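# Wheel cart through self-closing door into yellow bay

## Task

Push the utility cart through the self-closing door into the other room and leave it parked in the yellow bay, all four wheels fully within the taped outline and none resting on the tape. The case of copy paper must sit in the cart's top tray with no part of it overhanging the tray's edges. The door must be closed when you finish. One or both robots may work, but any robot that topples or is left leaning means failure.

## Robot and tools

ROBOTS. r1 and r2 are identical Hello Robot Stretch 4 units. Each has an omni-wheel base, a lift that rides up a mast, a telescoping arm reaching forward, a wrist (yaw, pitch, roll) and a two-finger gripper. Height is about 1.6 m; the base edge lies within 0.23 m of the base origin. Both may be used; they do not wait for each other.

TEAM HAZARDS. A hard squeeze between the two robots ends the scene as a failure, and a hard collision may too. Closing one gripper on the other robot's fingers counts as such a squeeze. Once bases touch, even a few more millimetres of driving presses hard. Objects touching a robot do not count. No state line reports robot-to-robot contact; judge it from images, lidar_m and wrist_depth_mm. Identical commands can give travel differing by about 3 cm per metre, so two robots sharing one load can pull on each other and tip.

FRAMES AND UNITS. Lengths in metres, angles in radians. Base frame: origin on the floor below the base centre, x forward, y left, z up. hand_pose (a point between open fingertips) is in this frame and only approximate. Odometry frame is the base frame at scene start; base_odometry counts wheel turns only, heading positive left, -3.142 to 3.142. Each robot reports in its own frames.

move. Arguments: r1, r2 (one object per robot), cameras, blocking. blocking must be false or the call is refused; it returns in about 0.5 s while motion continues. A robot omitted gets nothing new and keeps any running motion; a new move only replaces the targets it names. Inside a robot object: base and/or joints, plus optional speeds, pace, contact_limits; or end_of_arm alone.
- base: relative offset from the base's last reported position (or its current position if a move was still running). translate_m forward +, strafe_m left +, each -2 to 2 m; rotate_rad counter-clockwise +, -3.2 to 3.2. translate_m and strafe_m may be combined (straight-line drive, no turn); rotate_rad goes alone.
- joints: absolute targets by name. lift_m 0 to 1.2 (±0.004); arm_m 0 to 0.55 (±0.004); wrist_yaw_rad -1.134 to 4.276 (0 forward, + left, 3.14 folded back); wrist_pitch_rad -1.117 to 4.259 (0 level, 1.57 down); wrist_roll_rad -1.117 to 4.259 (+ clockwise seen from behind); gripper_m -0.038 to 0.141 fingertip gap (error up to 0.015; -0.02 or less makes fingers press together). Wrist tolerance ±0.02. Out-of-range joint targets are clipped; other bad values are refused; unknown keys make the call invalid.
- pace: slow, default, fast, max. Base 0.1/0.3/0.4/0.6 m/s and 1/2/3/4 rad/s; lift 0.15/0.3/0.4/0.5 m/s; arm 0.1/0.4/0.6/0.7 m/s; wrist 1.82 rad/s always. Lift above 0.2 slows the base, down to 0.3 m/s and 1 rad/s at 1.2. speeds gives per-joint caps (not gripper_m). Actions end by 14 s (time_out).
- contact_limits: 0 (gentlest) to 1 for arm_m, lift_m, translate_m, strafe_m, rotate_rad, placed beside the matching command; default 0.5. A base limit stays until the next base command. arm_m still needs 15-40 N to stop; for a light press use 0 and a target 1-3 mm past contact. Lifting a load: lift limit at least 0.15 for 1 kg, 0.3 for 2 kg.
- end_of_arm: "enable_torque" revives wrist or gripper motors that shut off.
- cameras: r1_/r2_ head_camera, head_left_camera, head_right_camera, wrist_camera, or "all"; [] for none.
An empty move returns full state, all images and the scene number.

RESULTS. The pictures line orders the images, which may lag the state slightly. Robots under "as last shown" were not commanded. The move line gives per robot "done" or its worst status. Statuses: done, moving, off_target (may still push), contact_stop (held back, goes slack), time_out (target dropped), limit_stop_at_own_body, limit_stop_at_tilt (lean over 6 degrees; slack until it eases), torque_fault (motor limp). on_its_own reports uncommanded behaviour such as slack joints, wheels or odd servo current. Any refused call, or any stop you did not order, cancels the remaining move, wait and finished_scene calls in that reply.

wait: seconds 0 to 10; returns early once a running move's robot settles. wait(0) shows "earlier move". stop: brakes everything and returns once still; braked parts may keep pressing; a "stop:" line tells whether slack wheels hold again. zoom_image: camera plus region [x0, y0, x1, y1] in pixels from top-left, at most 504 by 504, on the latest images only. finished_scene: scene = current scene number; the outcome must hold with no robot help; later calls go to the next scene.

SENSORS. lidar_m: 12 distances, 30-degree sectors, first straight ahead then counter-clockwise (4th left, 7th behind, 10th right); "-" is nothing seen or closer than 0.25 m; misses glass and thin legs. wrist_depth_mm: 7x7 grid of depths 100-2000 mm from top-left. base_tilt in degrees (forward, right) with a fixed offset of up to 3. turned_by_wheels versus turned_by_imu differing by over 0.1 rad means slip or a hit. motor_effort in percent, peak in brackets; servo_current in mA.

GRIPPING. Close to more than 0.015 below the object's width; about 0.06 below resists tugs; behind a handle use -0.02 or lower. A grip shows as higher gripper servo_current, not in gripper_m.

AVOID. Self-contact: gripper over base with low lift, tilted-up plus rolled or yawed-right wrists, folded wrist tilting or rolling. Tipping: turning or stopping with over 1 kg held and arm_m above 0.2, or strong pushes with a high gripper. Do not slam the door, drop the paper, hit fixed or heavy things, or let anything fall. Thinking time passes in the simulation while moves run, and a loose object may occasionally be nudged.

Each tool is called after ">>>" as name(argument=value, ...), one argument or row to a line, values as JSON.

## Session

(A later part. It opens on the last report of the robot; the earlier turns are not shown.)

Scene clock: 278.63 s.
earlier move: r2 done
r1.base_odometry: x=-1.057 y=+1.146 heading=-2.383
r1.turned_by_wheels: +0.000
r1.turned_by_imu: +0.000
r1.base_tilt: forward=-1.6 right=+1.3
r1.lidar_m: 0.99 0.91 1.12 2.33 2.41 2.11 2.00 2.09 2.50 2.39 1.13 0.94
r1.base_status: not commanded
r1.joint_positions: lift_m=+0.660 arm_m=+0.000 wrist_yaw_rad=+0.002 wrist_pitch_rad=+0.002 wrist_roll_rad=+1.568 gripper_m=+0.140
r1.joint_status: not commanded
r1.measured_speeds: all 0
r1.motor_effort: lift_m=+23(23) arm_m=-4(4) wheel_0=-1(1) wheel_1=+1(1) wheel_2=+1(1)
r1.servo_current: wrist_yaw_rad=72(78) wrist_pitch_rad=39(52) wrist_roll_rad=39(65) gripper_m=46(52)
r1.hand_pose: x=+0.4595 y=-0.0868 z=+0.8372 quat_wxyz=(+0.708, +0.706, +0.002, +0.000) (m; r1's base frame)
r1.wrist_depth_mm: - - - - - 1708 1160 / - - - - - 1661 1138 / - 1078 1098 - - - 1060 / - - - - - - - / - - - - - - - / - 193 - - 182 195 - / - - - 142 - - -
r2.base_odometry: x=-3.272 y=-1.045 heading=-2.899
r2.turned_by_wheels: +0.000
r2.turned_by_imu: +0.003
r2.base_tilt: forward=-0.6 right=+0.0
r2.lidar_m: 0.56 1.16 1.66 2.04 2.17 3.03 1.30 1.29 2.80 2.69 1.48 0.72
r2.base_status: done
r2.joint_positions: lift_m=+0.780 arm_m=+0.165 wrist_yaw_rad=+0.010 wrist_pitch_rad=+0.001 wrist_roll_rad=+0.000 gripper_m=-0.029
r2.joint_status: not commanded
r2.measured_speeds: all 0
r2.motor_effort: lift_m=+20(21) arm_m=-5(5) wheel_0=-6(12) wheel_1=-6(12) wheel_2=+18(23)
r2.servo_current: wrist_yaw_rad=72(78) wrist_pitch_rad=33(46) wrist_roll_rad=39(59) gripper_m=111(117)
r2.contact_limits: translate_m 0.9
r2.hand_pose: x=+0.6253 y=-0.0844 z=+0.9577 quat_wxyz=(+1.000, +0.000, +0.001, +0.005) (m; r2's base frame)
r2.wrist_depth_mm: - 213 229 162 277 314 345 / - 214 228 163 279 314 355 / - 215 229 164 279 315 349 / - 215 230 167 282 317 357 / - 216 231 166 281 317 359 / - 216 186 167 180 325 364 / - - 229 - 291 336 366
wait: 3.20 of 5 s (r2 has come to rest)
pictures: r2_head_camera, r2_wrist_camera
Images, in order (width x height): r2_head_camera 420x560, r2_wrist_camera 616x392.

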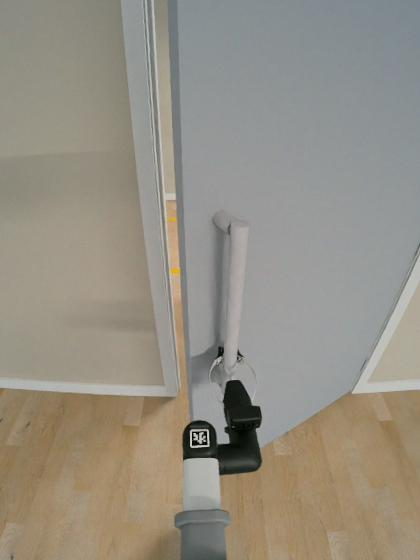

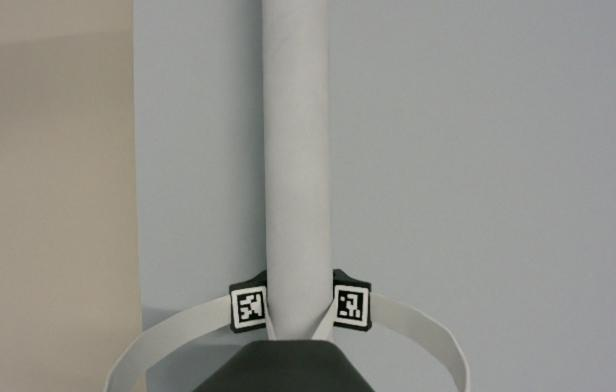

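>>> move(
  r2={"base": {"translate_m": -0.194, "strafe_m": -0.157}, "pace": "slow", "contact_limits": {"translate_m": 0.9}},
  blocking=false,
)

>>> wait(
  seconds=5,
  cameras=["r2_wrist_camera", "r2_head_camera"],
)

Scene clock: 286.13 s.
move: r2 moving
r1: as last shown
r1.lidar_m: 1.01 0.91 1.12 2.31 2.41 2.09 2.00 2.10 2.48 2.36 1.14 0.95
r1.motor_effort: lift_m=+23(23) arm_m=-4(4) wheel_0=+0(1) wheel_1=+1(1) wheel_2=+1(1)
r1.servo_current: wrist_yaw_rad=59(65) wrist_pitch_rad=46(52) wrist_roll_rad=65(72) gripper_m=46(52)
r1.wrist_depth_mm: - - - - - 1661 1182 / - - - - - 1708 1138 / - 1060 1118 - - - 1078 / - - - - - - - / - - - - - - - / - 193 - - 182 195 - / - - - 143 - - -
r2.base_odometry: x=-3.264 y=-1.034 heading=-2.898
r2.turned_by_wheels: +0.001
r2.turned_by_imu: +0.002
r2.base_tilt: forward=-0.6 right=+0.1
r2.lidar_m: 0.55 1.15 1.66 2.04 2.18 3.07 1.24 1.28 2.78 2.68 1.51 0.74
r2.base_status: translate_m moving; strafe_m moving
r2.joint_positions: lift_m=+0.780 arm_m=+0.165 wrist_yaw_rad=+0.010 wrist_pitch_rad=+0.001 wrist_roll_rad=+0.000 gripper_m=-0.029
r2.joint_status: not commanded
r2.measured_speeds: translate_m=-0.040 strafe_m=-0.033 rotate_rad=+0.002 lift_m=+0.000 arm_m=+0.000 wrist_yaw_rad=+0.000 wrist_pitch_rad=+0.000 wrist_roll_rad=+0.000
r2.motor_effort: lift_m=+20(21) arm_m=-5(5) wheel_0=+3(7) wheel_1=-10(11) wheel_2=+21(22)
r2.servo_current: wrist_yaw_rad=65(78) wrist_pitch_rad=39(39) wrist_roll_rad=59(59) gripper_m=111(117)
r2.contact_limits: translate_m 0.9
r2.hand_pose: x=+0.6253 y=-0.0844 z=+0.9577 quat_wxyz=(+1.000, +0.000, +0.001, +0.005) (m; r2's base frame)
r2.wrist_depth_mm: - 213 229 162 278 314 347 / - 213 229 163 279 315 347 / - 214 229 164 279 317 357 / - 216 230 168 281 319 359 / - 217 231 167 283 322 362 / - 216 186 167 180 329 366 / - - 229 - 291 338 370
pictures: none

Scene clock: 289.33 s.
earlier move: r2 done
r1.base_odometry: x=-1.057 y=+1.146 heading=-2.383
r1.turned_by_wheels: +0.000
r1.turned_by_imu: +0.000
r1.base_tilt: forward=-1.6 right=+1.3
r1.lidar_m: 1.07 0.91 1.12 2.32 2.42 2.07 2.00 2.09 2.47 2.40 1.14 0.94
r1.base_status: not commanded
r1.joint_positions: lift_m=+0.660 arm_m=+0.000 wrist_yaw_rad=+0.002 wrist_pitch_rad=+0.002 wrist_roll_rad=+1.568 gripper_m=+0.140
r1.joint_status: not commanded
r1.measured_speeds: all 0
r1.motor_effort: lift_m=+23(23) arm_m=-3(4) wheel_0=-1(1) wheel_1=+1(1) wheel_2=+1(2)
r1.servo_current: wrist_yaw_rad=59(65) wrist_pitch_rad=39(52) wrist_roll_rad=46(72) gripper_m=39(52)
r1.hand_pose: x=+0.4595 y=-0.0868 z=+0.8372 quat_wxyz=(+0.708, +0.706, +0.002, +0.000) (m; r1's base frame)
r1.wrist_depth_mm: - - - - - 1708 1182 / - - - - - 1708 1205 / - - - - - 1618 1205 / - - - - - - 1118 / - - - - - - - / - 193 - - 182 194 - / - - - 143 - - -
r2.base_odometry: x=-3.122 y=-0.846 heading=-2.897
r2.turned_by_wheels: +0.000
r2.turned_by_imu: +0.004
r2.base_tilt: forward=-0.6 right=+0.0
r2.lidar_m: 0.56 1.34 1.93 2.20 2.33 3.29 1.02 1.70 2.61 2.53 1.76 0.83
r2.base_status: done
r2.joint_positions: lift_m=+0.780 arm_m=+0.165 wrist_yaw_rad=+0.014 wrist_pitch_rad=+0.001 wrist_roll_rad=+0.000 gripper_m=-0.029
r2.joint_status: not commanded
r2.measured_speeds: all 0
r2.motor_effort: lift_m=+20(21) arm_m=-5(5) wheel_0=+8(17) wheel_1=-5(11) wheel_2=+18(24)
r2.servo_current: wrist_yaw_rad=91(91) wrist_pitch_rad=39(46) wrist_roll_rad=46(59) gripper_m=104(117)
r2.contact_limits: translate_m 0.9
r2.hand_pose: x=+0.6256 y=-0.0834 z=+0.9577 quat_wxyz=(+1.000, +0.000, +0.001, +0.007) (m; r2's base frame)
r2.wrist_depth_mm: - 196 224 162 322 377 - / - 197 222 164 320 379 - / - 201 223 165 324 379 - / - 202 223 166 324 382 - / - 202 228 167 325 384 - / - 195 186 167 180 387 - / - 153 220 - 340 - -
wait: 3.20 of 5 s (r2 has come to rest)
pictures: r2_head_camera, r2_wrist_camera
Images, in order (width x height): r2_head_camera 420x560, r2_wrist_camera 616x392.

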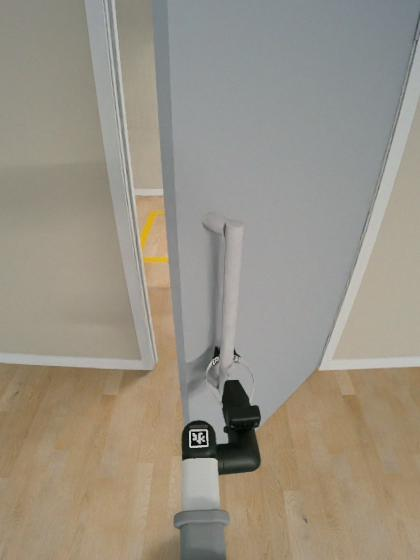

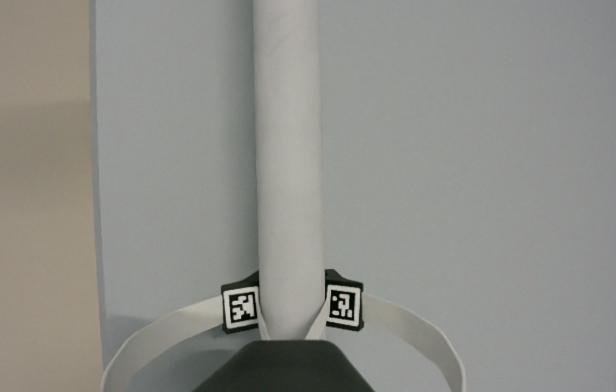

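>>> move(
  r2={"base": {"translate_m": -0.147, "strafe_m": -0.202}, "pace": "slow", "contact_limits": {"translate_m": 0.9}},
  blocking=false,
)

>>> wait(
  seconds=5,
  cameras=["r2_wrist_camera", "r2_head_camera"],
)

Scene clock: 314.50 s.
move: r2 moving
r1: as last shown
r1.base_tilt: forward=-1.5 right=+1.3
r1.lidar_m: 1.08 0.90 1.11 2.32 2.44 2.11 2.00 2.11 2.44 2.35 1.12 0.95
r1.motor_effort: lift_m=+23(23) arm_m=-3(4) wheel_0=-1(1) wheel_1=+0(1) wheel_2=+1(1)
r1.servo_current: wrist_yaw_rad=33(65) wrist_pitch_rad=46(52) wrist_roll_rad=46(52) gripper_m=46(46)
r1.wrist_depth_mm: - - - - - 1618 1160 / - - - - - 1708 1182 / - - - - - 1661 1182 / - - - - - - 1160 / - - - - - - - / - 193 - - 183 194 - / - - - 143 - - -
r2.base_odometry: x=-3.118 y=-0.834 heading=-2.895
r2.turned_by_wheels: +0.002
r2.turned_by_imu: +0.003
r2.base_tilt: forward=-0.6 right=+0.0
r2.lidar_m: 0.55 1.36 1.95 2.22 2.34 3.31 1.04 3.43 2.59 2.54 1.77 0.83
r2.base_status: translate_m moving; strafe_m moving
r2.joint_positions: lift_m=+0.780 arm_m=+0.165 wrist_yaw_rad=+0.014 wrist_pitch_rad=+0.001 wrist_roll_rad=+0.000 gripper_m=-0.029
r2.joint_status: not commanded
r2.measured_speeds: translate_m=-0.029 strafe_m=-0.040 rotate_rad=+0.003 lift_m=+0.000 arm_m=+0.000 wrist_yaw_rad=+0.000 wrist_pitch_rad=+0.000 wrist_roll_rad=+0.000
r2.motor_effort: lift_m=+20(21) arm_m=-5(5) wheel_0=+10(12) wheel_1=-8(9) wheel_2=+22(22)
r2.servo_current: wrist_yaw_rad=91(91) wrist_pitch_rad=39(46) wrist_roll_rad=33(59) gripper_m=111(111)
r2.contact_limits: translate_m 0.9
r2.hand_pose: x=+0.6256 y=-0.0834 z=+0.9577 quat_wxyz=(+1.000, +0.000, +0.001, +0.007) (m; r2's base frame)
r2.wrist_depth_mm: - 196 226 161 322 384 - / - 197 222 163 322 382 - / - 198 222 166 324 382 - / - 202 223 167 325 384 - / - 203 229 167 325 387 - / - 195 186 167 180 394 - / - 191 220 - - - -
pictures: none

Scene clock: 317.77 s.
earlier move: r2 done
r1.base_odometry: x=-1.057 y=+1.146 heading=-2.383
r1.turned_by_wheels: +0.000
r1.turned_by_imu: +0.000
r1.base_tilt: forward=-1.6 right=+1.3
r1.lidar_m: 1.15 0.89 1.14 2.32 2.43 2.10 2.00 2.11 2.49 2.40 1.12 0.94
r1.base_status: not commanded
r1.joint_positions: lift_m=+0.660 arm_m=+0.000 wrist_yaw_rad=+0.002 wrist_pitch_rad=+0.002 wrist_roll_rad=+1.568 gripper_m=+0.140
r1.joint_status: not commanded
r1.measured_speeds: all 0
r1.motor_effort: lift_m=+23(23) arm_m=-4(4) wheel_0=-1(1) wheel_1=+0(1) wheel_2=+1(1)
r1.servo_current: wrist_yaw_rad=52(72) wrist_pitch_rad=39(52) wrist_roll_rad=52(72) gripper_m=46(46)
r1.hand_pose: x=+0.4595 y=-0.0868 z=+0.8372 quat_wxyz=(+0.708, +0.706, +0.002, +0.000) (m; r1's base frame)
r1.wrist_depth_mm: - - - - - 1661 1182 / - - - - - 1661 1160 / - - - - - 1661 1160 / - - - - - 1618 1229 / - - - - - - 1160 / - 192 - - 182 195 - / - - - 143 - - -
r2.base_odometry: x=-3.029 y=-0.614 heading=-2.894
r2.turned_by_wheels: +0.001
r2.turned_by_imu: +0.006
r2.base_tilt: forward=-0.6 right=+0.0
r2.lidar_m: 0.55 1.52 2.15 2.41 2.57 1.05 0.89 3.15 2.39 2.34 1.87 1.05
r2.base_status: done
r2.joint_positions: lift_m=+0.780 arm_m=+0.165 wrist_yaw_rad=+0.017 wrist_pitch_rad=+0.001 wrist_roll_rad=+0.000 gripper_m=-0.029
r2.joint_status: not commanded
r2.measured_speeds: all 0
r2.motor_effort: lift_m=+20(21) arm_m=-5(5) wheel_0=+18(24) wheel_1=+0(9) wheel_2=+18(23)
r2.servo_current: wrist_yaw_rad=98(117) wrist_pitch_rad=46(46) wrist_roll_rad=26(59) gripper_m=111(117)
r2.contact_limits: translate_m 0.9
r2.hand_pose: x=+0.6259 y=-0.0824 z=+0.9577 quat_wxyz=(+1.000, +0.000, +0.001, +0.009) (m; r2's base frame)
r2.wrist_depth_mm: 169 189 217 164 368 - - / 171 190 224 165 368 - - / 172 190 220 165 373 - - / 168 191 226 166 373 - - / 172 196 220 175 370 - - / 172 181 179 167 168 - - / - 181 220 - - - -
wait: 3.27 of 5 s (r2 has come to rest)
pictures: r2_head_camera, r2_wrist_camera
Images, in order (width x height): r2_head_camera 420x560, r2_wrist_camera 616x392.

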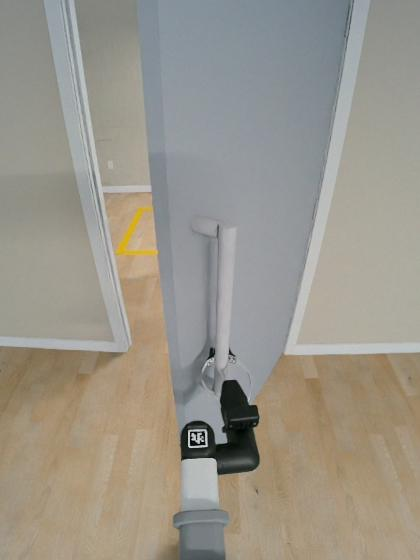

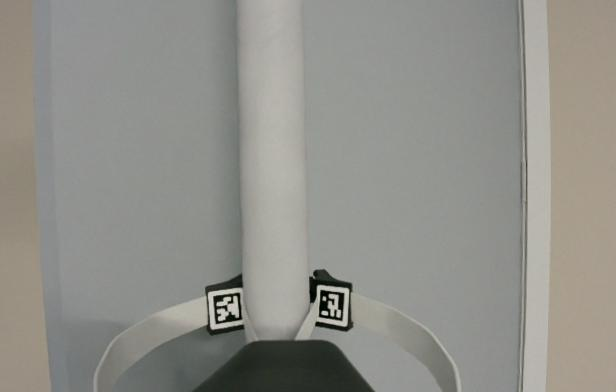

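>>> move(
  r2={"base": {"translate_m": -0.094, "strafe_m": -0.284}, "pace": "slow", "contact_limits": {"translate_m": 0.9}},
  blocking=false,
)

>>> wait(
  seconds=5,
)

>>> move(
  r2={"base": {"rotate_rad": 0.1}, "pace": "slow", "contact_limits": {"rotate_rad": 0.9}},
  blocking=false,
)

>>> wait(
  seconds=3,
  cameras=["r2_wrist_camera", "r2_head_camera", "r1_head_camera", "r1_head_left_camera", "r2_head_left_camera"],
)

Scene clock: 332.87 s.
move: r2 moving
r1: as last shown
r1.lidar_m: 1.16 0.89 1.12 2.32 2.40 2.08 2.00 2.12 2.49 2.39 1.14 0.95
r1.motor_effort: lift_m=+23(23) arm_m=-3(4) wheel_0=-1(1) wheel_1=+0(1) wheel_2=+1(1)
r1.servo_current: wrist_yaw_rad=59(59) wrist_pitch_rad=39(46) wrist_roll_rad=46(72) gripper_m=46(46)
r1.wrist_depth_mm: - - - - - 1661 1205 / - - - - - 1756 1182 / - - - - - 1708 1160 / - - - - - 1618 1205 / - - - - - - 1160 / - 193 - - 182 195 - / - - - 143 - - -
r2.base_odometry: x=-3.028 y=-0.602 heading=-2.892
r2.turned_by_wheels: +0.003
r2.turned_by_imu: +0.004
r2.base_tilt: forward=-0.7 right=+0.0
r2.lidar_m: 0.56 1.54 2.13 2.42 2.59 1.06 0.90 3.10 2.37 2.31 1.90 1.06
r2.base_status: translate_m moving; strafe_m moving
r2.joint_positions: lift_m=+0.780 arm_m=+0.165 wrist_yaw_rad=+0.017 wrist_pitch_rad=+0.001 wrist_roll_rad=+0.000 gripper_m=-0.029
r2.joint_status: not commanded
r2.measured_speeds: translate_m=-0.016 strafe_m=-0.047 rotate_rad=+0.002 lift_m=+0.000 arm_m=+0.000 wrist_yaw_rad=+0.000 wrist_pitch_rad=+0.000 wrist_roll_rad=+0.000
r2.motor_effort: lift_m=+20(21) arm_m=-5(5) wheel_0=+20(23) wheel_1=-3(5) wheel_2=+19(21)
r2.servo_current: wrist_yaw_rad=91(104) wrist_pitch_rad=39(46) wrist_roll_rad=52(52) gripper_m=104(111)
r2.contact_limits: translate_m 0.9
r2.hand_pose: x=+0.6259 y=-0.0824 z=+0.9577 quat_wxyz=(+1.000, +0.000, +0.001, +0.009) (m; r2's base frame)
r2.wrist_depth_mm: 167 190 219 166 368 - - / 168 195 225 310 373 - - / 169 191 220 167 370 - - / 169 191 227 167 373 - - / 173 191 220 167 373 - - / 172 182 178 167 167 - - / - 177 221 - - - -
pictures: none

Scene clock: 336.60 s.
earlier move: r2 done
r1.base_odometry: x=-1.057 y=+1.146 heading=-2.383
r1.turned_by_wheels: +0.000
r1.turned_by_imu: +0.000
r1.base_tilt: forward=-1.6 right=+1.3
r1.lidar_m: 1.29 0.91 1.12 2.31 2.41 2.09 2.01 2.12 2.46 2.37 1.12 0.95
r1.base_status: not commanded
r1.joint_positions: lift_m=+0.660 arm_m=+0.000 wrist_yaw_rad=+0.002 wrist_pitch_rad=+0.002 wrist_roll_rad=+1.568 gripper_m=+0.140
r1.joint_status: not commanded
r1.measured_speeds: all 0
r1.motor_effort: lift_m=+23(23) arm_m=-3(4) wheel_0=+0(1) wheel_1=+0(1) wheel_2=+1(1)
r1.servo_current: wrist_yaw_rad=46(65) wrist_pitch_rad=46(52) wrist_roll_rad=39(72) gripper_m=39(46)
r1.hand_pose: x=+0.4595 y=-0.0868 z=+0.8372 quat_wxyz=(+0.708, +0.706, +0.002, +0.000) (m; r1's base frame)
r1.wrist_depth_mm: - - - - - 1618 1182 / - - - - - 1661 1182 / - - - - - 1708 1182 / - - - - - 1756 1229 / - - - - - 1661 1229 / - 193 - - 183 195 1182 / - - - 142 - - -
r2.base_odometry: x=-3.008 y=-0.316 heading=-2.891
r2.turned_by_wheels: +0.000
r2.turned_by_imu: +0.046
r2.base_tilt: forward=-0.7 right=+0.1
r2.lidar_m: 0.52 1.71 2.41 2.70 2.94 0.88 1.02 2.65 2.07 2.06 1.92 1.50
r2.base_status: done
r2.joint_positions: lift_m=+0.780 arm_m=+0.165 wrist_yaw_rad=+0.019 wrist_pitch_rad=+0.001 wrist_roll_rad=+0.000 gripper_m=-0.029
r2.joint_status: not commanded
r2.measured_speeds: all 0
r2.on_its_own: wrist_yaw_rad is at rest, and its servo_current (124 mA) is outside its rest range (0 to 104 mA)
r2.motor_effort: lift_m=+20(21) arm_m=+4(6) wheel_0=+24(36) wheel_1=+4(5) wheel_2=+11(21)
r2.servo_current: wrist_yaw_rad=124(130) wrist_pitch_rad=46(46) wrist_roll_rad=52(65) gripper_m=78(111)
r2.contact_limits: translate_m 0.9
r2.hand_pose: x=+0.6259 y=-0.0818 z=+0.9577 quat_wxyz=(+1.000, +0.000, +0.001, +0.010) (m; r2's base frame)
r2.wrist_depth_mm: 154 187 151 357 - - - / 155 188 218 357 - - - / 155 189 155 382 - - - / 155 188 156 355 - - - / 155 195 157 206 - - - / 155 176 160 181 - - - / 155 187 216 - - - -
wait: 3.73 of 5 s (r2 has come to rest)
pictures: none

Scene clock: 337.10 s.
move: r2 moving
r1: as last shown
r1.lidar_m: 1.30 0.89 1.11 2.32 2.40 2.07 1.99 2.10 2.49 2.38 1.14 0.94
r1.motor_effort: lift_m=+23(23) arm_m=-4(4) wheel_0=+0(1) wheel_1=+0(1) wheel_2=+1(1)
r1.servo_current: wrist_yaw_rad=52(72) wrist_pitch_rad=39(46) wrist_roll_rad=52(59) gripper_m=46(52)
r1.wrist_depth_mm: - - - - - 1661 1160 / - - - - - 1661 1182 / - - - - - 1708 1182 / - - - - - 1756 1229 / - - - - - 1661 1229 / - 193 - - 183 195 1182 / - - - 143 - - -
r2.base_odometry: x=-3.008 y=-0.317 heading=-2.801
r2.turned_by_wheels: +0.090
r2.turned_by_imu: +0.088
r2.base_tilt: forward=-0.6 right=+0.1
r2.lidar_m: 0.54 1.74 2.72 2.70 3.03 0.85 1.17 2.48 2.06 2.05 1.81 1.14
r2.base_status: rotate_rad moving
r2.joint_positions: lift_m=+0.780 arm_m=+0.165 wrist_yaw_rad=+0.013 wrist_pitch_rad=+0.001 wrist_roll_rad=+0.000 gripper_m=-0.029
r2.joint_status: not commanded
r2.measured_speeds: translate_m=-0.001 strafe_m=+0.002 rotate_rad=+0.154 lift_m=+0.000 arm_m=+0.000 wrist_yaw_rad=-0.002 wrist_pitch_rad=+0.000 wrist_roll_rad=+0.000
r2.motor_effort: lift_m=+20(21) arm_m=-4(4) wheel_0=+2(21) wheel_1=-3(4) wheel_2=-2(9)
r2.servo_current: wrist_yaw_rad=72(111) wrist_pitch_rad=39(46) wrist_roll_rad=46(59) gripper_m=72(78)
r2.contact_limits: rotate_rad 0.9
r2.hand_pose: x=+0.6255 y=-0.0836 z=+0.9577 quat_wxyz=(+1.000, +0.000, +0.001, +0.007) (m; r2's base frame)
r2.wrist_depth_mm: 149 178 211 156 - - - / 154 178 219 157 - - - / 155 179 219 157 - - - / 154 179 220 158 - - - / 154 179 228 158 - - - / 154 174 181 163 173 - - / 154 168 220 - - - -
pictures: none

Scene clock: 337.60 s.
earlier move: r2 done
r1.base_odometry: x=-1.057 y=+1.146 heading=-2.383
r1.turned_by_wheels: +0.000
r1.turned_by_imu: +0.000
r1.base_tilt: forward=-1.6 right=+1.3
r1.lidar_m: 1.27 0.91 1.13 2.31 2.41 2.10 1.99 2.10 2.49 2.39 1.14 0.92
r1.base_status: not commanded
r1.joint_positions: lift_m=+0.660 arm_m=+0.000 wrist_yaw_rad=+0.002 wrist_pitch_rad=+0.002 wrist_roll_rad=+1.568 gripper_m=+0.140
r1.joint_status: not commanded
r1.measured_speeds: all 0
r1.motor_effort: lift_m=+23(23) arm_m=-4(4) wheel_0=+0(1) wheel_1=+1(1) wheel_2=+1(1)
r1.servo_current: wrist_yaw_rad=46(72) wrist_pitch_rad=39(46) wrist_roll_rad=46(59) gripper_m=39(52)
r1.hand_pose: x=+0.4595 y=-0.0868 z=+0.8372 quat_wxyz=(+0.708, +0.706, +0.002, +0.000) (m; r1's base frame)
r1.wrist_depth_mm: - - - - - 1661 1138 / - - - - - 1708 1160 / - - - - - 1708 1205 / - - - - - 1756 1182 / - - - - - 1576 1205 / - 192 - - 183 196 1160 / - - - 142 - - -
r2.base_odometry: x=-3.009 y=-0.317 heading=-2.790
r2.turned_by_wheels: +0.011
r2.turned_by_imu: +0.011
r2.base_tilt: forward=-0.6 right=+0.1
r2.lidar_m: 0.55 1.71 2.69 2.70 3.05 0.86 1.20 2.50 2.07 2.06 1.79 1.09
r2.base_status: done
r2.joint_positions: lift_m=+0.780 arm_m=+0.165 wrist_yaw_rad=+0.017 wrist_pitch_rad=+0.001 wrist_roll_rad=+0.000 gripper_m=-0.029
r2.joint_status: not commanded
r2.measured_speeds: all 0
r2.motor_effort: lift_m=+20(21) arm_m=-4(4) wheel_0=+6(21) wheel_1=-4(4) wheel_2=+11(12)
r2.servo_current: wrist_yaw_rad=104(111) wrist_pitch_rad=39(46) wrist_roll_rad=52(59) gripper_m=72(78)
r2.contact_limits: rotate_rad 0.9
r2.hand_pose: x=+0.6258 y=-0.0825 z=+0.9577 quat_wxyz=(+1.000, +0.000, +0.001, +0.009) (m; r2's base frame)
r2.wrist_depth_mm: 158 182 221 161 402 - - / 159 183 222 161 402 - - / 159 189 222 162 379 - - / 160 183 223 163 402 - - / 163 184 223 163 402 - - / 163 178 184 164 164 - - / 163 177 214 - - - -
wait: 0.50 of 3 s (r2 has come to rest)
pictures: r1_head_camera, r1_head_left_camera, r2_head_camera, r2_head_left_camera, r2_wrist_camera
Images, in order (width x height): r1_head_camera 420x560, r1_head_left_camera 420x672, r2_head_camera 420x560, r2_head_left_camera 420x672, r2_wrist_camera 616x392.

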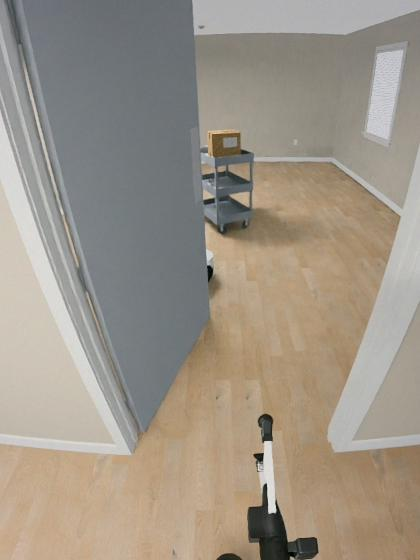

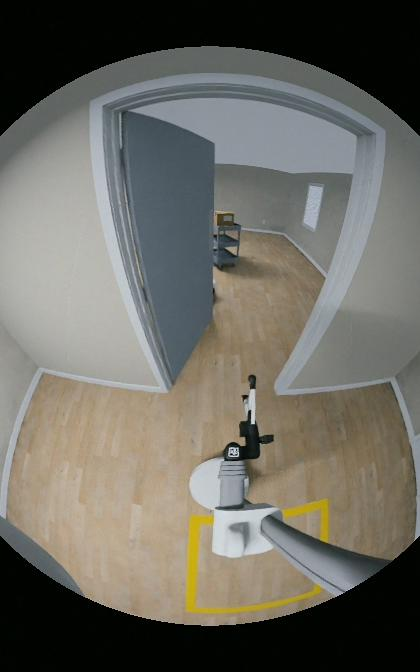

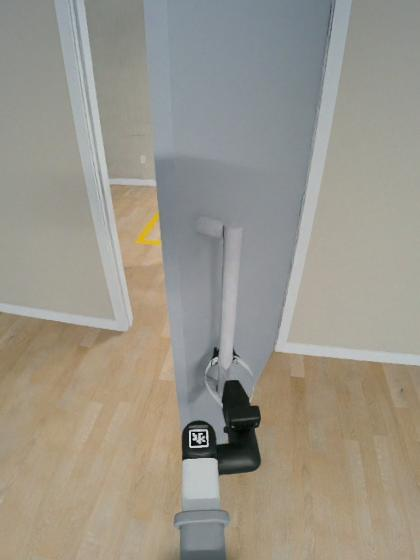

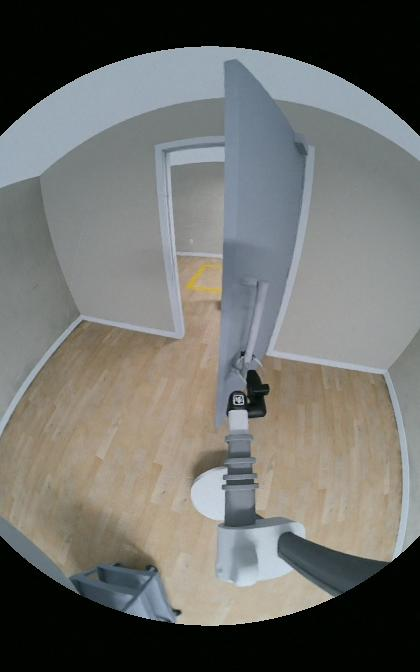

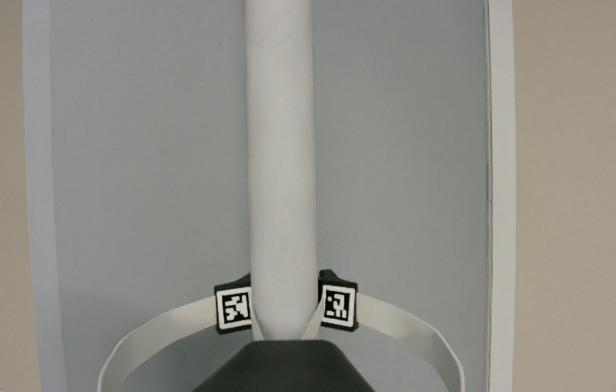

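>>> move(
  r1={"base": {"translate_m": 0.87, "strafe_m": -0.04}},
  r2={"base": {"translate_m": -0.06, "strafe_m": -0.262}, "pace": "slow", "contact_limits": {"translate_m": 0.9}},
  blocking=false,
)

>>> wait(
  seconds=6,
)

>>> wait(
  seconds=3,
)

>>> move(
  r2={"base": {"rotate_rad": 0.1}, "pace": "slow", "contact_limits": {"rotate_rad": 0.9}},
  blocking=false,
)

>>> wait(
  seconds=2,
  cameras=["r1_head_camera", "r1_head_left_camera", "r2_head_left_camera", "r2_wrist_camera", "r2_head_camera"],
)

Scene clock: 401.10 s.
move: r1 moving; r2 moving
r1.base_odometry: x=-1.080 y=+1.126 heading=-2.383
r1.turned_by_wheels: +0.000
r1.turned_by_imu: +0.000
r1.base_tilt: forward=-1.6 right=+1.3
r1.lidar_m: 1.25 0.87 1.05 2.32 2.43 2.13 2.04 2.14 2.47 2.40 1.08 0.92
r1.base_status: translate_m moving; strafe_m moving
r1.joint_positions: lift_m=+0.660 arm_m=+0.000 wrist_yaw_rad=+0.002 wrist_pitch_rad=+0.002 wrist_roll_rad=+1.568 gripper_m=+0.140
r1.joint_status: not commanded
r1.measured_speeds: translate_m=+0.122 strafe_m=-0.006 rotate_rad=-0.002 lift_m=+0.000 arm_m=+0.000 wrist_yaw_rad=+0.000 wrist_pitch_rad=+0.000 wrist_roll_rad=+0.000
r1.motor_effort: lift_m=+23(23) arm_m=-3(4) wheel_0=+6(7) wheel_1=+6(7) wheel_2=-9(10)
r1.servo_current: wrist_yaw_rad=52(72) wrist_pitch_rad=46(52) wrist_roll_rad=65(65) gripper_m=39(46)
r1.hand_pose: x=+0.4595 y=-0.0868 z=+0.8372 quat_wxyz=(+0.708, +0.706, +0.002, +0.000) (m; r1's base frame)
r1.wrist_depth_mm: - - - - - 1708 1160 / - - - - - 1708 1182 / - - - - - 1808 1205 / - - - - - 1708 1205 / - - - - - 1618 1229 / - 193 - - 183 196 1160 / - - - 142 - - -
r2.base_odometry: x=-3.010 y=-0.304 heading=-2.788
r2.turned_by_wheels: +0.002
r2.turned_by_imu: +0.003
r2.base_tilt: forward=-0.7 right=+0.0
r2.lidar_m: 0.52 1.70 2.72 2.70 3.09 0.86 1.23 2.43 2.03 2.03 1.77 1.16
r2.base_status: translate_m moving; strafe_m moving
r2.joint_positions: lift_m=+0.780 arm_m=+0.165 wrist_yaw_rad=+0.017 wrist_pitch_rad=+0.001 wrist_roll_rad=+0.000 gripper_m=-0.029
r2.joint_status: not commanded
r2.measured_speeds: translate_m=-0.011 strafe_m=-0.049 rotate_rad=+0.000 lift_m=+0.000 arm_m=+0.000 wrist_yaw_rad=+0.000 wrist_pitch_rad=+0.000 wrist_roll_rad=+0.000
r2.motor_effort: lift_m=+20(21) arm_m=-4(4) wheel_0=+16(18) wheel_1=-5(9) wheel_2=+17(18)
r2.servo_current: wrist_yaw_rad=98(98) wrist_pitch_rad=39(39) wrist_roll_rad=39(59) gripper_m=72(78)
r2.contact_limits: translate_m 0.9
r2.hand_pose: x=+0.6258 y=-0.0825 z=+0.9577 quat_wxyz=(+1.000, +0.000, +0.001, +0.009) (m; r2's base frame)
r2.wrist_depth_mm: 160 185 216 163 404 - - / 162 186 224 163 404 - - / 161 186 217 163 379 - - / 162 187 226 171 404 - - / 162 192 219 165 404 - - / 166 180 181 166 168 - - / 161 170 217 - - - -
pictures: none

Scene clock: 404.53 s.
earlier move: r1 moving; r2 done
r1.base_odometry: x=-1.713 y=+0.579 heading=-2.383
r1.turned_by_wheels: +0.000
r1.turned_by_imu: +0.000
r1.base_tilt: forward=-1.5 right=+1.3
r1.lidar_m: 1.54 0.62 0.42 0.45 2.47 2.98 2.88 3.03 2.44 0.45 2.46 3.33
r1.base_status: translate_m moving; strafe_m moving
r1.joint_positions: lift_m=+0.660 arm_m=+0.000 wrist_yaw_rad=+0.002 wrist_pitch_rad=+0.002 wrist_roll_rad=+1.568 gripper_m=+0.140
r1.joint_status: not commanded
r1.measured_speeds: translate_m=+0.046 strafe_m=-0.002 rotate_rad=+0.002 lift_m=+0.000 arm_m=+0.000 wrist_yaw_rad=+0.000 wrist_pitch_rad=+0.000 wrist_roll_rad=+0.000
r1.motor_effort: lift_m=+23(23) arm_m=-4(4) wheel_0=+3(10) wheel_1=+0(7) wheel_2=+1(10)
r1.servo_current: wrist_yaw_rad=52(72) wrist_pitch_rad=39(52) wrist_roll_rad=52(65) gripper_m=39(52)
r1.hand_pose: x=+0.4595 y=-0.0868 z=+0.8372 quat_wxyz=(+0.708, +0.706, +0.002, +0.000) (m; r1's base frame)
r1.wrist_depth_mm: - - - - - 1708 1160 / - - - - - 1708 1182 / - - - - - 1661 1205 / - - - - - 1756 1205 / - - - - - 1618 1229 / - 210 - - - 196 1205 / - - - 149 - 1308 1205
r2.base_odometry: x=-3.043 y=-0.051 heading=-2.788
r2.turned_by_wheels: +0.000
r2.turned_by_imu: +0.050
r2.base_tilt: forward=-0.7 right=+0.0
r2.lidar_m: 0.50 1.31 2.94 2.94 0.96 0.95 3.63 2.10 1.80 1.81 1.74 1.48
r2.base_status: done
r2.joint_positions: lift_m=+0.780 arm_m=+0.165 wrist_yaw_rad=+0.017 wrist_pitch_rad=+0.001 wrist_roll_rad=+0.000 gripper_m=-0.029
r2.joint_status: not commanded
r2.measured_speeds: all 0
r2.motor_effort: lift_m=+20(21) arm_m=+4(5) wheel_0=+18(32) wheel_1=+2(9) wheel_2=+10(20)
r2.servo_current: wrist_yaw_rad=98(111) wrist_pitch_rad=39(46) wrist_roll_rad=46(59) gripper_m=72(85)
r2.contact_limits: translate_m 0.9
r2.hand_pose: x=+0.6257 y=-0.0824 z=+0.9577 quat_wxyz=(+1.000, +0.000, +0.001, +0.009) (m; r2's base frame)
r2.wrist_depth_mm: 137 174 204 143 - - - / 141 174 213 - - - - / 133 175 214 145 - - - / 142 182 215 145 - - - / 138 175 205 146 - - - / 141 164 170 152 160 - - / 140 156 212 - - - -
wait: 3.43 of 6 s (r2 has come to rest)
pictures: none

Scene clock: 405.00 s.
earlier move: r1 done
r1.base_odometry: x=-1.716 y=+0.577 heading=-2.383
r1.turned_by_wheels: +0.000
r1.turned_by_imu: +0.000
r1.base_tilt: forward=-1.6 right=+1.3
r1.lidar_m: 1.54 0.61 0.46 0.44 2.44 3.00 2.85 2.99 2.48 0.46 2.45 3.32
r1.base_status: done
r1.joint_positions: lift_m=+0.660 arm_m=+0.000 wrist_yaw_rad=+0.002 wrist_pitch_rad=+0.002 wrist_roll_rad=+1.568 gripper_m=+0.140
r1.joint_status: not commanded
r1.measured_speeds: all 0
r1.motor_effort: lift_m=+23(23) arm_m=-4(4) wheel_0=+3(10) wheel_1=+1(7) wheel_2=+0(10)
r1.servo_current: wrist_yaw_rad=59(72) wrist_pitch_rad=39(52) wrist_roll_rad=39(65) gripper_m=46(52)
r1.hand_pose: x=+0.4595 y=-0.0868 z=+0.8372 quat_wxyz=(+0.708, +0.706, +0.002, +0.000) (m; r1's base frame)
r1.wrist_depth_mm: - - - - - 1618 1182 / - - - - - 1661 1182 / - - - - - 1756 1182 / - - - - - 1708 1205 / - - - - - 1618 1182 / - 210 - - - 196 1205 / - - - 150 - 1336 1182
r2.base_odometry: x=-3.043 y=-0.051 heading=-2.788
r2.turned_by_wheels: +0.000
r2.turned_by_imu: +0.000
r2.base_tilt: forward=-0.7 right=+0.0
r2.lidar_m: 0.51 1.28 2.94 2.97 0.94 0.97 3.62 2.09 1.80 1.81 1.72 1.49
r2.base_status: done
r2.joint_positions: lift_m=+0.780 arm_m=+0.165 wrist_yaw_rad=+0.017 wrist_pitch_rad=+0.001 wrist_roll_rad=+0.000 gripper_m=-0.029
r2.joint_status: not commanded
r2.measured_speeds: all 0
r2.on_its_own: wrist_yaw_rad is at rest, and its servo_current (111 mA) is outside its rest range (0 to 104 mA)
r2.motor_effort: lift_m=+20(21) arm_m=+4(5) wheel_0=+17(32) wheel_1=+2(9) wheel_2=+10(20)
r2.servo_current: wrist_yaw_rad=111(111) wrist_pitch_rad=46(46) wrist_roll_rad=52(59) gripper_m=65(85)
r2.contact_limits: translate_m 0.9
r2.hand_pose: x=+0.6257 y=-0.0824 z=+0.9577 quat_wxyz=(+1.000, +0.000, +0.001, +0.009) (m; r2's base frame)
r2.wrist_depth_mm: 137 174 204 144 - - - / 142 175 213 - - - - / 134 175 214 144 - - - / 142 181 215 145 - - - / 138 175 204 145 - - - / 141 164 171 152 161 - - / 141 156 213 - - - -
wait: 0.47 of 3 s (r1 has come to rest)
pictures: none

Scene clock: 405.50 s.
move: r2 moving
r1: as last shown
r1.lidar_m: 1.52 0.61 0.46 0.45 2.44 2.97 2.89 3.01 2.47 0.47 2.43 3.33
r1.motor_effort: lift_m=+23(23) arm_m=-3(4) wheel_0=+3(4) wheel_1=+1(2) wheel_2=+0(0)
r1.servo_current: wrist_yaw_rad=39(65) wrist_pitch_rad=39(46) wrist_roll_rad=33(65) gripper_m=46(46)
r1.wrist_depth_mm: - - - - - 1661 1160 / - - - - - 1708 1160 / - - - - - 1708 1182 / - - - - - 1756 1205 / - - - - - 1618 1205 / - 210 - - - 196 1205 / - - - 150 - 1308 1182
r2.base_odometry: x=-3.043 y=-0.051 heading=-2.698
r2.turned_by_wheels: +0.090
r2.turned_by_imu: +0.088
r2.base_tilt: forward=-0.7 right=+0.1
r2.lidar_m: 0.52 1.85 2.95 2.99 0.95 1.05 3.21 1.99 1.79 1.80 1.64 1.24
r2.base_status: rotate_rad moving
r2.joint_positions: lift_m=+0.780 arm_m=+0.165 wrist_yaw_rad=+0.007 wrist_pitch_rad=+0.001 wrist_roll_rad=+0.000 gripper_m=-0.029
r2.joint_status: not commanded
r2.measured_speeds: translate_m=+0.000 strafe_m=+0.001 rotate_rad=+0.157 lift_m=+0.000 arm_m=+0.000 wrist_yaw_rad=+0.000 wrist_pitch_rad=+0.000 wrist_roll_rad=+0.000
r2.motor_effort: lift_m=+20(21) arm_m=+4(4) wheel_0=-4(18) wheel_1=-3(6) wheel_2=-4(9)
r2.servo_current: wrist_yaw_rad=59(104) wrist_pitch_rad=39(46) wrist_roll_rad=46(52) gripper_m=72(78)
r2.contact_limits: rotate_rad 0.9
r2.hand_pose: x=+0.6249 y=-0.0855 z=+0.9577 quat_wxyz=(+1.000, +0.000, +0.001, +0.003) (m; r2's base frame)
r2.wrist_depth_mm: 136 169 211 146 - - - / 137 170 211 147 - - - / 134 176 212 148 - - - / 137 170 212 148 - - - / 137 177 211 150 - - - / 141 165 183 152 176 - - / 141 157 204 - - - -
pictures: none

Scene clock: 406.07 s.
earlier move: r2 done
r1.base_odometry: x=-1.716 y=+0.577 heading=-2.383
r1.turned_by_wheels: +0.000
r1.turned_by_imu: +0.000
r1.base_tilt: forward=-1.6 right=+1.3
r1.lidar_m: 1.53 0.59 0.46 0.44 2.47 2.98 2.89 2.99 2.47 0.46 2.45 3.34
r1.base_status: not commanded
r1.joint_positions: lift_m=+0.660 arm_m=+0.000 wrist_yaw_rad=+0.002 wrist_pitch_rad=+0.002 wrist_roll_rad=+1.568 gripper_m=+0.140
r1.joint_status: not commanded
r1.measured_speeds: all 0
r1.motor_effort: lift_m=+23(23) arm_m=-4(4) wheel_0=+3(4) wheel_1=+1(2) wheel_2=+0(0)
r1.servo_current: wrist_yaw_rad=59(65) wrist_pitch_rad=46(46) wrist_roll_rad=59(65) gripper_m=46(46)
r1.hand_pose: x=+0.4595 y=-0.0868 z=+0.8372 quat_wxyz=(+0.708, +0.706, +0.002, +0.000) (m; r1's base frame)
r1.wrist_depth_mm: - - - - - 1618 1182 / - - - - - 1618 1182 / - - - - - 1756 1205 / - - - - - 1661 1229 / - - - - - 1618 1229 / - 210 - - - 196 1182 / - - - 149 - 1336 1182
r2.base_odometry: x=-3.043 y=-0.051 heading=-2.687
r2.turned_by_wheels: +0.011
r2.turned_by_imu: +0.011
r2.base_tilt: forward=-0.7 right=+0.0
r2.lidar_m: 0.55 1.87 2.93 2.96 0.93 1.02 3.16 1.98 1.78 1.82 1.64 1.17
r2.base_status: done
r2.joint_positions: lift_m=+0.780 arm_m=+0.165 wrist_yaw_rad=+0.016 wrist_pitch_rad=+0.001 wrist_roll_rad=+0.000 gripper_m=-0.029
r2.joint_status: not commanded
r2.measured_speeds: all 0
r2.motor_effort: lift_m=+21(21) arm_m=-1(4) wheel_0=+9(18) wheel_1=+0(6) wheel_2=+9(10)
r2.servo_current: wrist_yaw_rad=78(104) wrist_pitch_rad=46(46) wrist_roll_rad=46(59) gripper_m=72(85)
r2.contact_limits: rotate_rad 0.9
r2.hand_pose: x=+0.6256 y=-0.0829 z=+0.9577 quat_wxyz=(+1.000, +0.000, +0.001, +0.008) (m; r2's base frame)
r2.wrist_depth_mm: 155 185 210 163 - - - / 155 185 219 349 - - - / 158 186 218 163 - - - / 159 186 226 163 - - - / 157 192 219 164 - - - / 160 180 178 179 168 - - / 161 174 219 - - - -
wait: 0.57 of 2 s (r2 has come to rest)
pictures: r1_head_camera, r1_head_left_camera, r2_head_camera, r2_head_left_camera, r2_wrist_camera
Images, in order (width x height): r1_head_camera 420x560, r1_head_left_camera 420x672, r2_head_camera 420x560, r2_head_left_camera 420x672, r2_wrist_camera 616x392.

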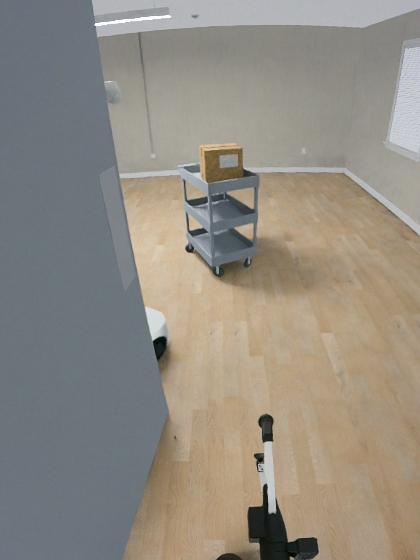

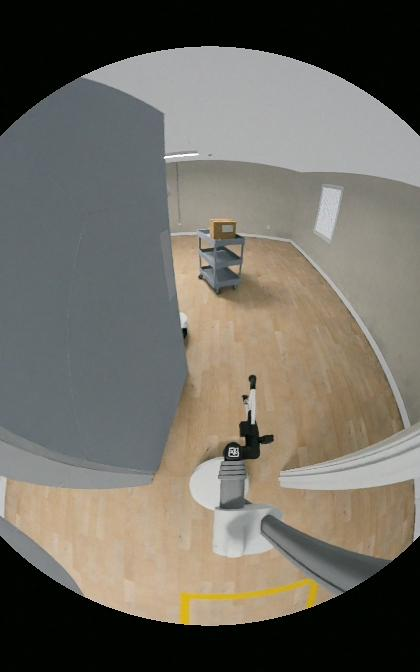

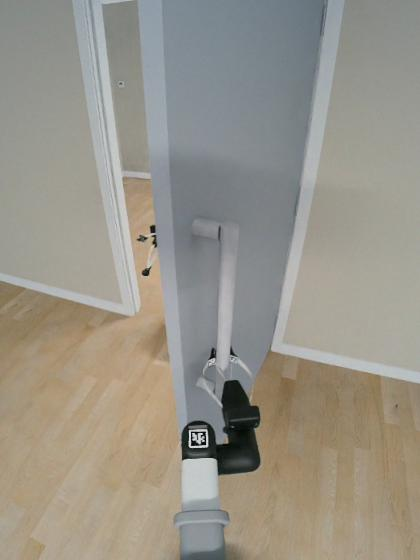

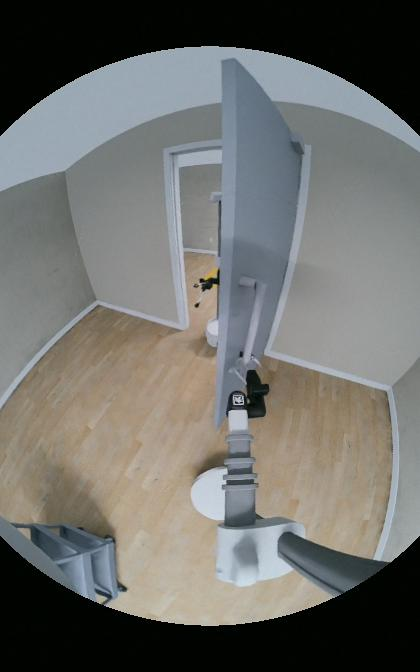

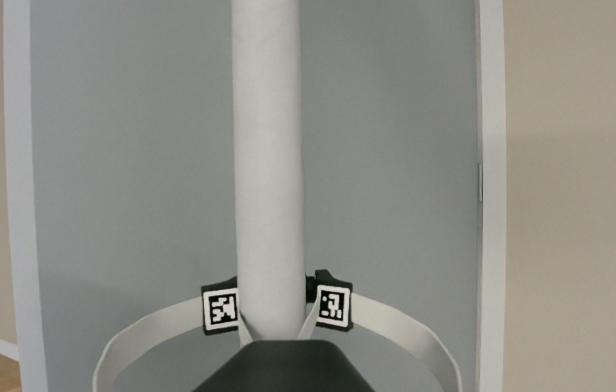

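>>> move(
  r1={"base": {"translate_m": 1.7, "strafe_m": -0.34}, "pace": "fast"},
  blocking=false,
)

>>> wait(
  seconds=8,
)

>>> move(
  r1={"base": {"rotate_rad": 0.5}},
  blocking=false,
)

>>> wait(
  seconds=3,
  cameras=["r1_head_camera", "r1_wrist_camera", "r1_head_left_camera"],
)

Scene clock: 426.30 s.
move: r1 moving
r1.base_odometry: x=-1.757 y=+0.550 heading=-2.383
r1.turned_by_wheels: +0.000
r1.turned_by_imu: -0.001
r1.base_tilt: forward=-1.6 right=+1.3
r1.lidar_m: 1.49 0.58 0.44 0.45 2.53 3.04 2.95 3.08 2.55 0.44 2.43 3.30
r1.base_status: translate_m moving; strafe_m moving
r1.joint_positions: lift_m=+0.660 arm_m=+0.000 wrist_yaw_rad=+0.002 wrist_pitch_rad=+0.002 wrist_roll_rad=+1.568 gripper_m=+0.140
r1.joint_status: not commanded
r1.measured_speeds: translate_m=+0.186 strafe_m=-0.038 rotate_rad=-0.003 lift_m=+0.000 arm_m=+0.000 wrist_yaw_rad=+0.000 wrist_pitch_rad=+0.000 wrist_roll_rad=+0.000
r1.motor_effort: lift_m=+23(23) arm_m=-3(4) wheel_0=+10(10) wheel_1=+6(6) wheel_2=-11(11)
r1.servo_current: wrist_yaw_rad=33(59) wrist_pitch_rad=46(46) wrist_roll_rad=46(65) gripper_m=39(46)
r1.hand_pose: x=+0.4595 y=-0.0868 z=+0.8372 quat_wxyz=(+0.708, +0.706, +0.002, +0.000) (m; r1's base frame)
r1.wrist_depth_mm: - - - - - 1618 1182 / - - - - - 1708 1182 / - - - - - 1708 1182 / - - - - - 1756 1229 / - - - - - 1661 1205 / - 209 - - - 196 1205 / - - - 149 - 1397 1160
r2: as last shown
r2.turned_by_wheels: +0.000
r2.turned_by_imu: +0.002
r2.lidar_m: 0.54 1.85 2.93 2.99 0.93 1.03 3.12 2.01 1.80 1.83 1.66 1.20
r2.motor_effort: lift_m=+20(21) arm_m=-4(4) wheel_0=+9(10) wheel_1=-1(1) wheel_2=+9(10)
r2.servo_current: wrist_yaw_rad=91(98) wrist_pitch_rad=39(46) wrist_roll_rad=46(52) gripper_m=78(78)
r2.contact_limits: rotate_rad 0.9
r2.wrist_depth_mm: 157 187 211 166 - - - / 159 186 219 166 - - - / 160 187 219 166 - - - / 162 188 228 165 - - - / 158 192 220 165 - - - / 161 181 178 165 167 - - / 162 180 219 - - - -
pictures: none

Scene clock: 431.43 s.
earlier move: r1 done
r1.base_odometry: x=-3.183 y=-0.346 heading=-2.383
r1.turned_by_wheels: +0.000
r1.turned_by_imu: -0.001
r1.base_tilt: forward=-1.6 right=+1.2
r1.lidar_m: 0.78 0.77 2.82 0.70 0.72 0.93 1.59 1.70 2.11 2.01 2.06 2.82
r1.base_status: done
r1.joint_positions: lift_m=+0.660 arm_m=+0.000 wrist_yaw_rad=+0.002 wrist_pitch_rad=+0.002 wrist_roll_rad=+1.568 gripper_m=+0.140
r1.joint_status: not commanded
r1.measured_speeds: all 0
r1.motor_effort: lift_m=+23(23) arm_m=-4(4) wheel_0=+0(11) wheel_1=+1(6) wheel_2=+2(13)
r1.servo_current: wrist_yaw_rad=65(72) wrist_pitch_rad=46(52) wrist_roll_rad=59(78) gripper_m=39(52)
r1.hand_pose: x=+0.4595 y=-0.0868 z=+0.8372 quat_wxyz=(+0.708, +0.706, +0.002, +0.000) (m; r1's base frame)
r1.wrist_depth_mm: - - - - - 1661 1160 / - - - - - 1708 1182 / - - - - - 1661 1182 / - - - - - 1756 1182 / - - - - - 1661 1182 / - 210 - 640 211 196 - / - - 715 143 1118 - -
r2.base_odometry: x=-3.043 y=-0.051 heading=-2.687
r2.turned_by_wheels: +0.000
r2.turned_by_imu: +0.001
r2.base_tilt: forward=-0.7 right=+0.1
r2.lidar_m: 0.53 1.85 0.73 0.70 0.95 1.01 3.15 2.01 1.78 1.81 1.65 1.20
r2.base_status: not commanded
r2.joint_positions: lift_m=+0.780 arm_m=+0.165 wrist_yaw_rad=+0.016 wrist_pitch_rad=+0.001 wrist_roll_rad=+0.000 gripper_m=-0.029
r2.joint_status: not commanded
r2.measured_speeds: all 0
r2.motor_effort: lift_m=+20(21) arm_m=-4(4) wheel_0=+9(10) wheel_1=-1(1) wheel_2=+9(10)
r2.servo_current: wrist_yaw_rad=104(104) wrist_pitch_rad=39(46) wrist_roll_rad=46(59) gripper_m=72(85)
r2.contact_limits: rotate_rad 0.9
r2.hand_pose: x=+0.6256 y=-0.0829 z=+0.9577 quat_wxyz=(+1.000, +0.000, +0.001, +0.008) (m; r2's base frame)
r2.wrist_depth_mm: 157 186 212 166 - - - / 159 187 220 166 - - - / 160 187 220 165 - - - / 162 187 228 165 - - - / 158 193 220 165 - - - / 161 181 177 166 167 - - / 161 181 220 - - - -
wait: 5.13 of 8 s (r1 has come to rest)
pictures: none

Scene clock: 431.93 s.
move: r1 moving
r1.base_odometry: x=-3.183 y=-0.346 heading=-2.130
r1.turned_by_wheels: +0.252
r1.turned_by_imu: +0.253
r1.base_tilt: forward=-1.6 right=+1.2
r1.lidar_m: 0.76 0.77 0.80 0.69 0.88 1.49 1.60 1.87 2.03 2.01 2.32 3.92
r1.base_status: rotate_rad moving
r1.joint_positions: lift_m=+0.660 arm_m=+0.000 wrist_yaw_rad=+0.002 wrist_pitch_rad=+0.002 wrist_roll_rad=+1.568 gripper_m=+0.140
r1.joint_status: not commanded
r1.measured_speeds: translate_m=-0.001 strafe_m=-0.001 rotate_rad=+0.971 lift_m=+0.000 arm_m=+0.000 wrist_yaw_rad=+0.000 wrist_pitch_rad=+0.000 wrist_roll_rad=+0.000
r1.motor_effort: lift_m=+23(23) arm_m=-4(4) wheel_0=-7(9) wheel_1=-8(8) wheel_2=-7(7)
r1.servo_current: wrist_yaw_rad=46(59) wrist_pitch_rad=39(46) wrist_roll_rad=59(59) gripper_m=39(46)
r1.hand_pose: x=+0.4595 y=-0.0868 z=+0.8372 quat_wxyz=(+0.708, +0.706, +0.001, +0.000) (m; r1's base frame)
r1.wrist_depth_mm: - - - - - 1661 1160 / - - - - - 1708 1182 / - - - - - 1756 1205 / - - - - - 1576 1205 / - - 891 603 - - - / - 210 715 585 1160 194 - / - - 707 142 1118 - -
r2: as last shown
r2.turned_by_imu: +0.000
r2.lidar_m: 0.55 1.86 0.71 0.70 0.93 1.05 3.14 2.02 1.81 1.83 1.66 1.19
r2.motor_effort: lift_m=+20(21) arm_m=-4(4) wheel_0=+9(9) wheel_1=-1(1) wheel_2=+9(10)
r2.servo_current: wrist_yaw_rad=98(98) wrist_pitch_rad=39(46) wrist_roll_rad=46(59) gripper_m=78(78)
r2.contact_limits: rotate_rad 0.9
r2.wrist_depth_mm: 157 186 211 166 - - - / 158 187 219 166 - - - / 160 187 220 166 - - - / 162 187 229 166 - - - / 158 193 220 165 - - - / 162 181 177 165 167 - - / 162 180 219 - - - -
pictures: none

Scene clock: 432.73 s.
earlier move: r1 done
r1.base_odometry: x=-3.183 y=-0.347 heading=-1.883
r1.turned_by_wheels: +0.248
r1.turned_by_imu: +0.249
r1.base_tilt: forward=-1.6 right=+1.3
r1.lidar_m: 0.76 2.86 0.71 0.74 0.89 1.61 1.68 2.13 2.01 2.08 2.81 0.79
r1.base_status: done
r1.joint_positions: lift_m=+0.660 arm_m=+0.000 wrist_yaw_rad=+0.002 wrist_pitch_rad=+0.002 wrist_roll_rad=+1.568 gripper_m=+0.140
r1.joint_status: not commanded
r1.measured_speeds: all 0
r1.motor_effort: lift_m=+23(23) arm_m=-4(4) wheel_0=-1(9) wheel_1=-2(8) wheel_2=+1(7)
r1.servo_current: wrist_yaw_rad=65(65) wrist_pitch_rad=46(46) wrist_roll_rad=39(59) gripper_m=46(46)
r1.hand_pose: x=+0.4595 y=-0.0868 z=+0.8372 quat_wxyz=(+0.708, +0.706, +0.001, +0.000) (m; r1's base frame)
r1.wrist_depth_mm: - - - 559 - 1366 1078 / - - - 549 - - - / - - 683 559 - - - / - - 699 559 - - - / - - 741 564 - - - / - 211 - 564 - 196 1138 / - - - 149 - 1756 1229
r2.base_odometry: x=-3.043 y=-0.051 heading=-2.687
r2.turned_by_wheels: +0.000
r2.turned_by_imu: +0.000
r2.base_tilt: forward=-0.7 right=+0.0
r2.lidar_m: 0.53 1.85 0.72 0.73 0.95 1.03 3.15 2.01 1.79 1.81 1.65 1.16
r2.base_status: not commanded
r2.joint_positions: lift_m=+0.780 arm_m=+0.165 wrist_yaw_rad=+0.016 wrist_pitch_rad=+0.001 wrist_roll_rad=+0.000 gripper_m=-0.029
r2.joint_status: not commanded
r2.measured_speeds: all 0
r2.motor_effort: lift_m=+20(21) arm_m=-3(4) wheel_0=+9(9) wheel_1=-1(1) wheel_2=+9(10)
r2.servo_current: wrist_yaw_rad=91(98) wrist_pitch_rad=39(46) wrist_roll_rad=46(59) gripper_m=78(78)
r2.contact_limits: rotate_rad 0.9
r2.hand_pose: x=+0.6256 y=-0.0829 z=+0.9577 quat_wxyz=(+1.000, +0.000, +0.001, +0.008) (m; r2's base frame)
r2.wrist_depth_mm: 157 186 212 165 - - - / 159 186 220 165 - - - / 160 187 220 165 - - - / 162 187 229 165 - - - / 158 193 220 165 - - - / 161 180 177 166 167 - - / 162 180 219 - - - -
wait: 0.80 of 3 s (r1 has come to rest)
pictures: r1_head_camera, r1_head_left_camera, r1_wrist_camera
Images, in order (width x height): r1_head_camera 420x560, r1_head_left_camera 420x672, r1_wrist_camera 616x392.

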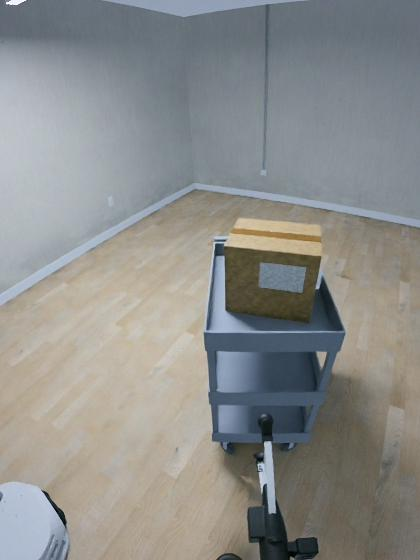

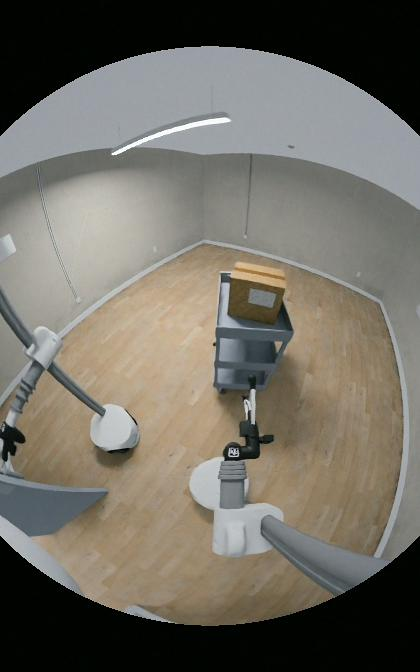

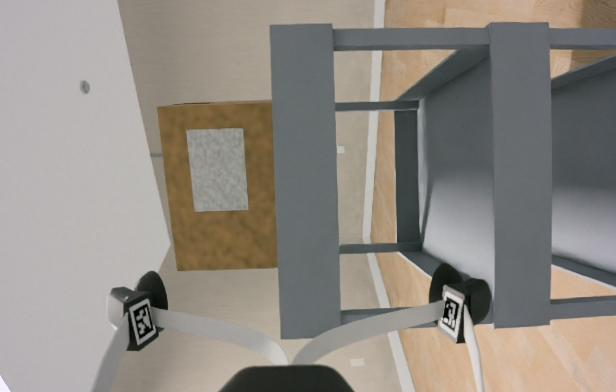

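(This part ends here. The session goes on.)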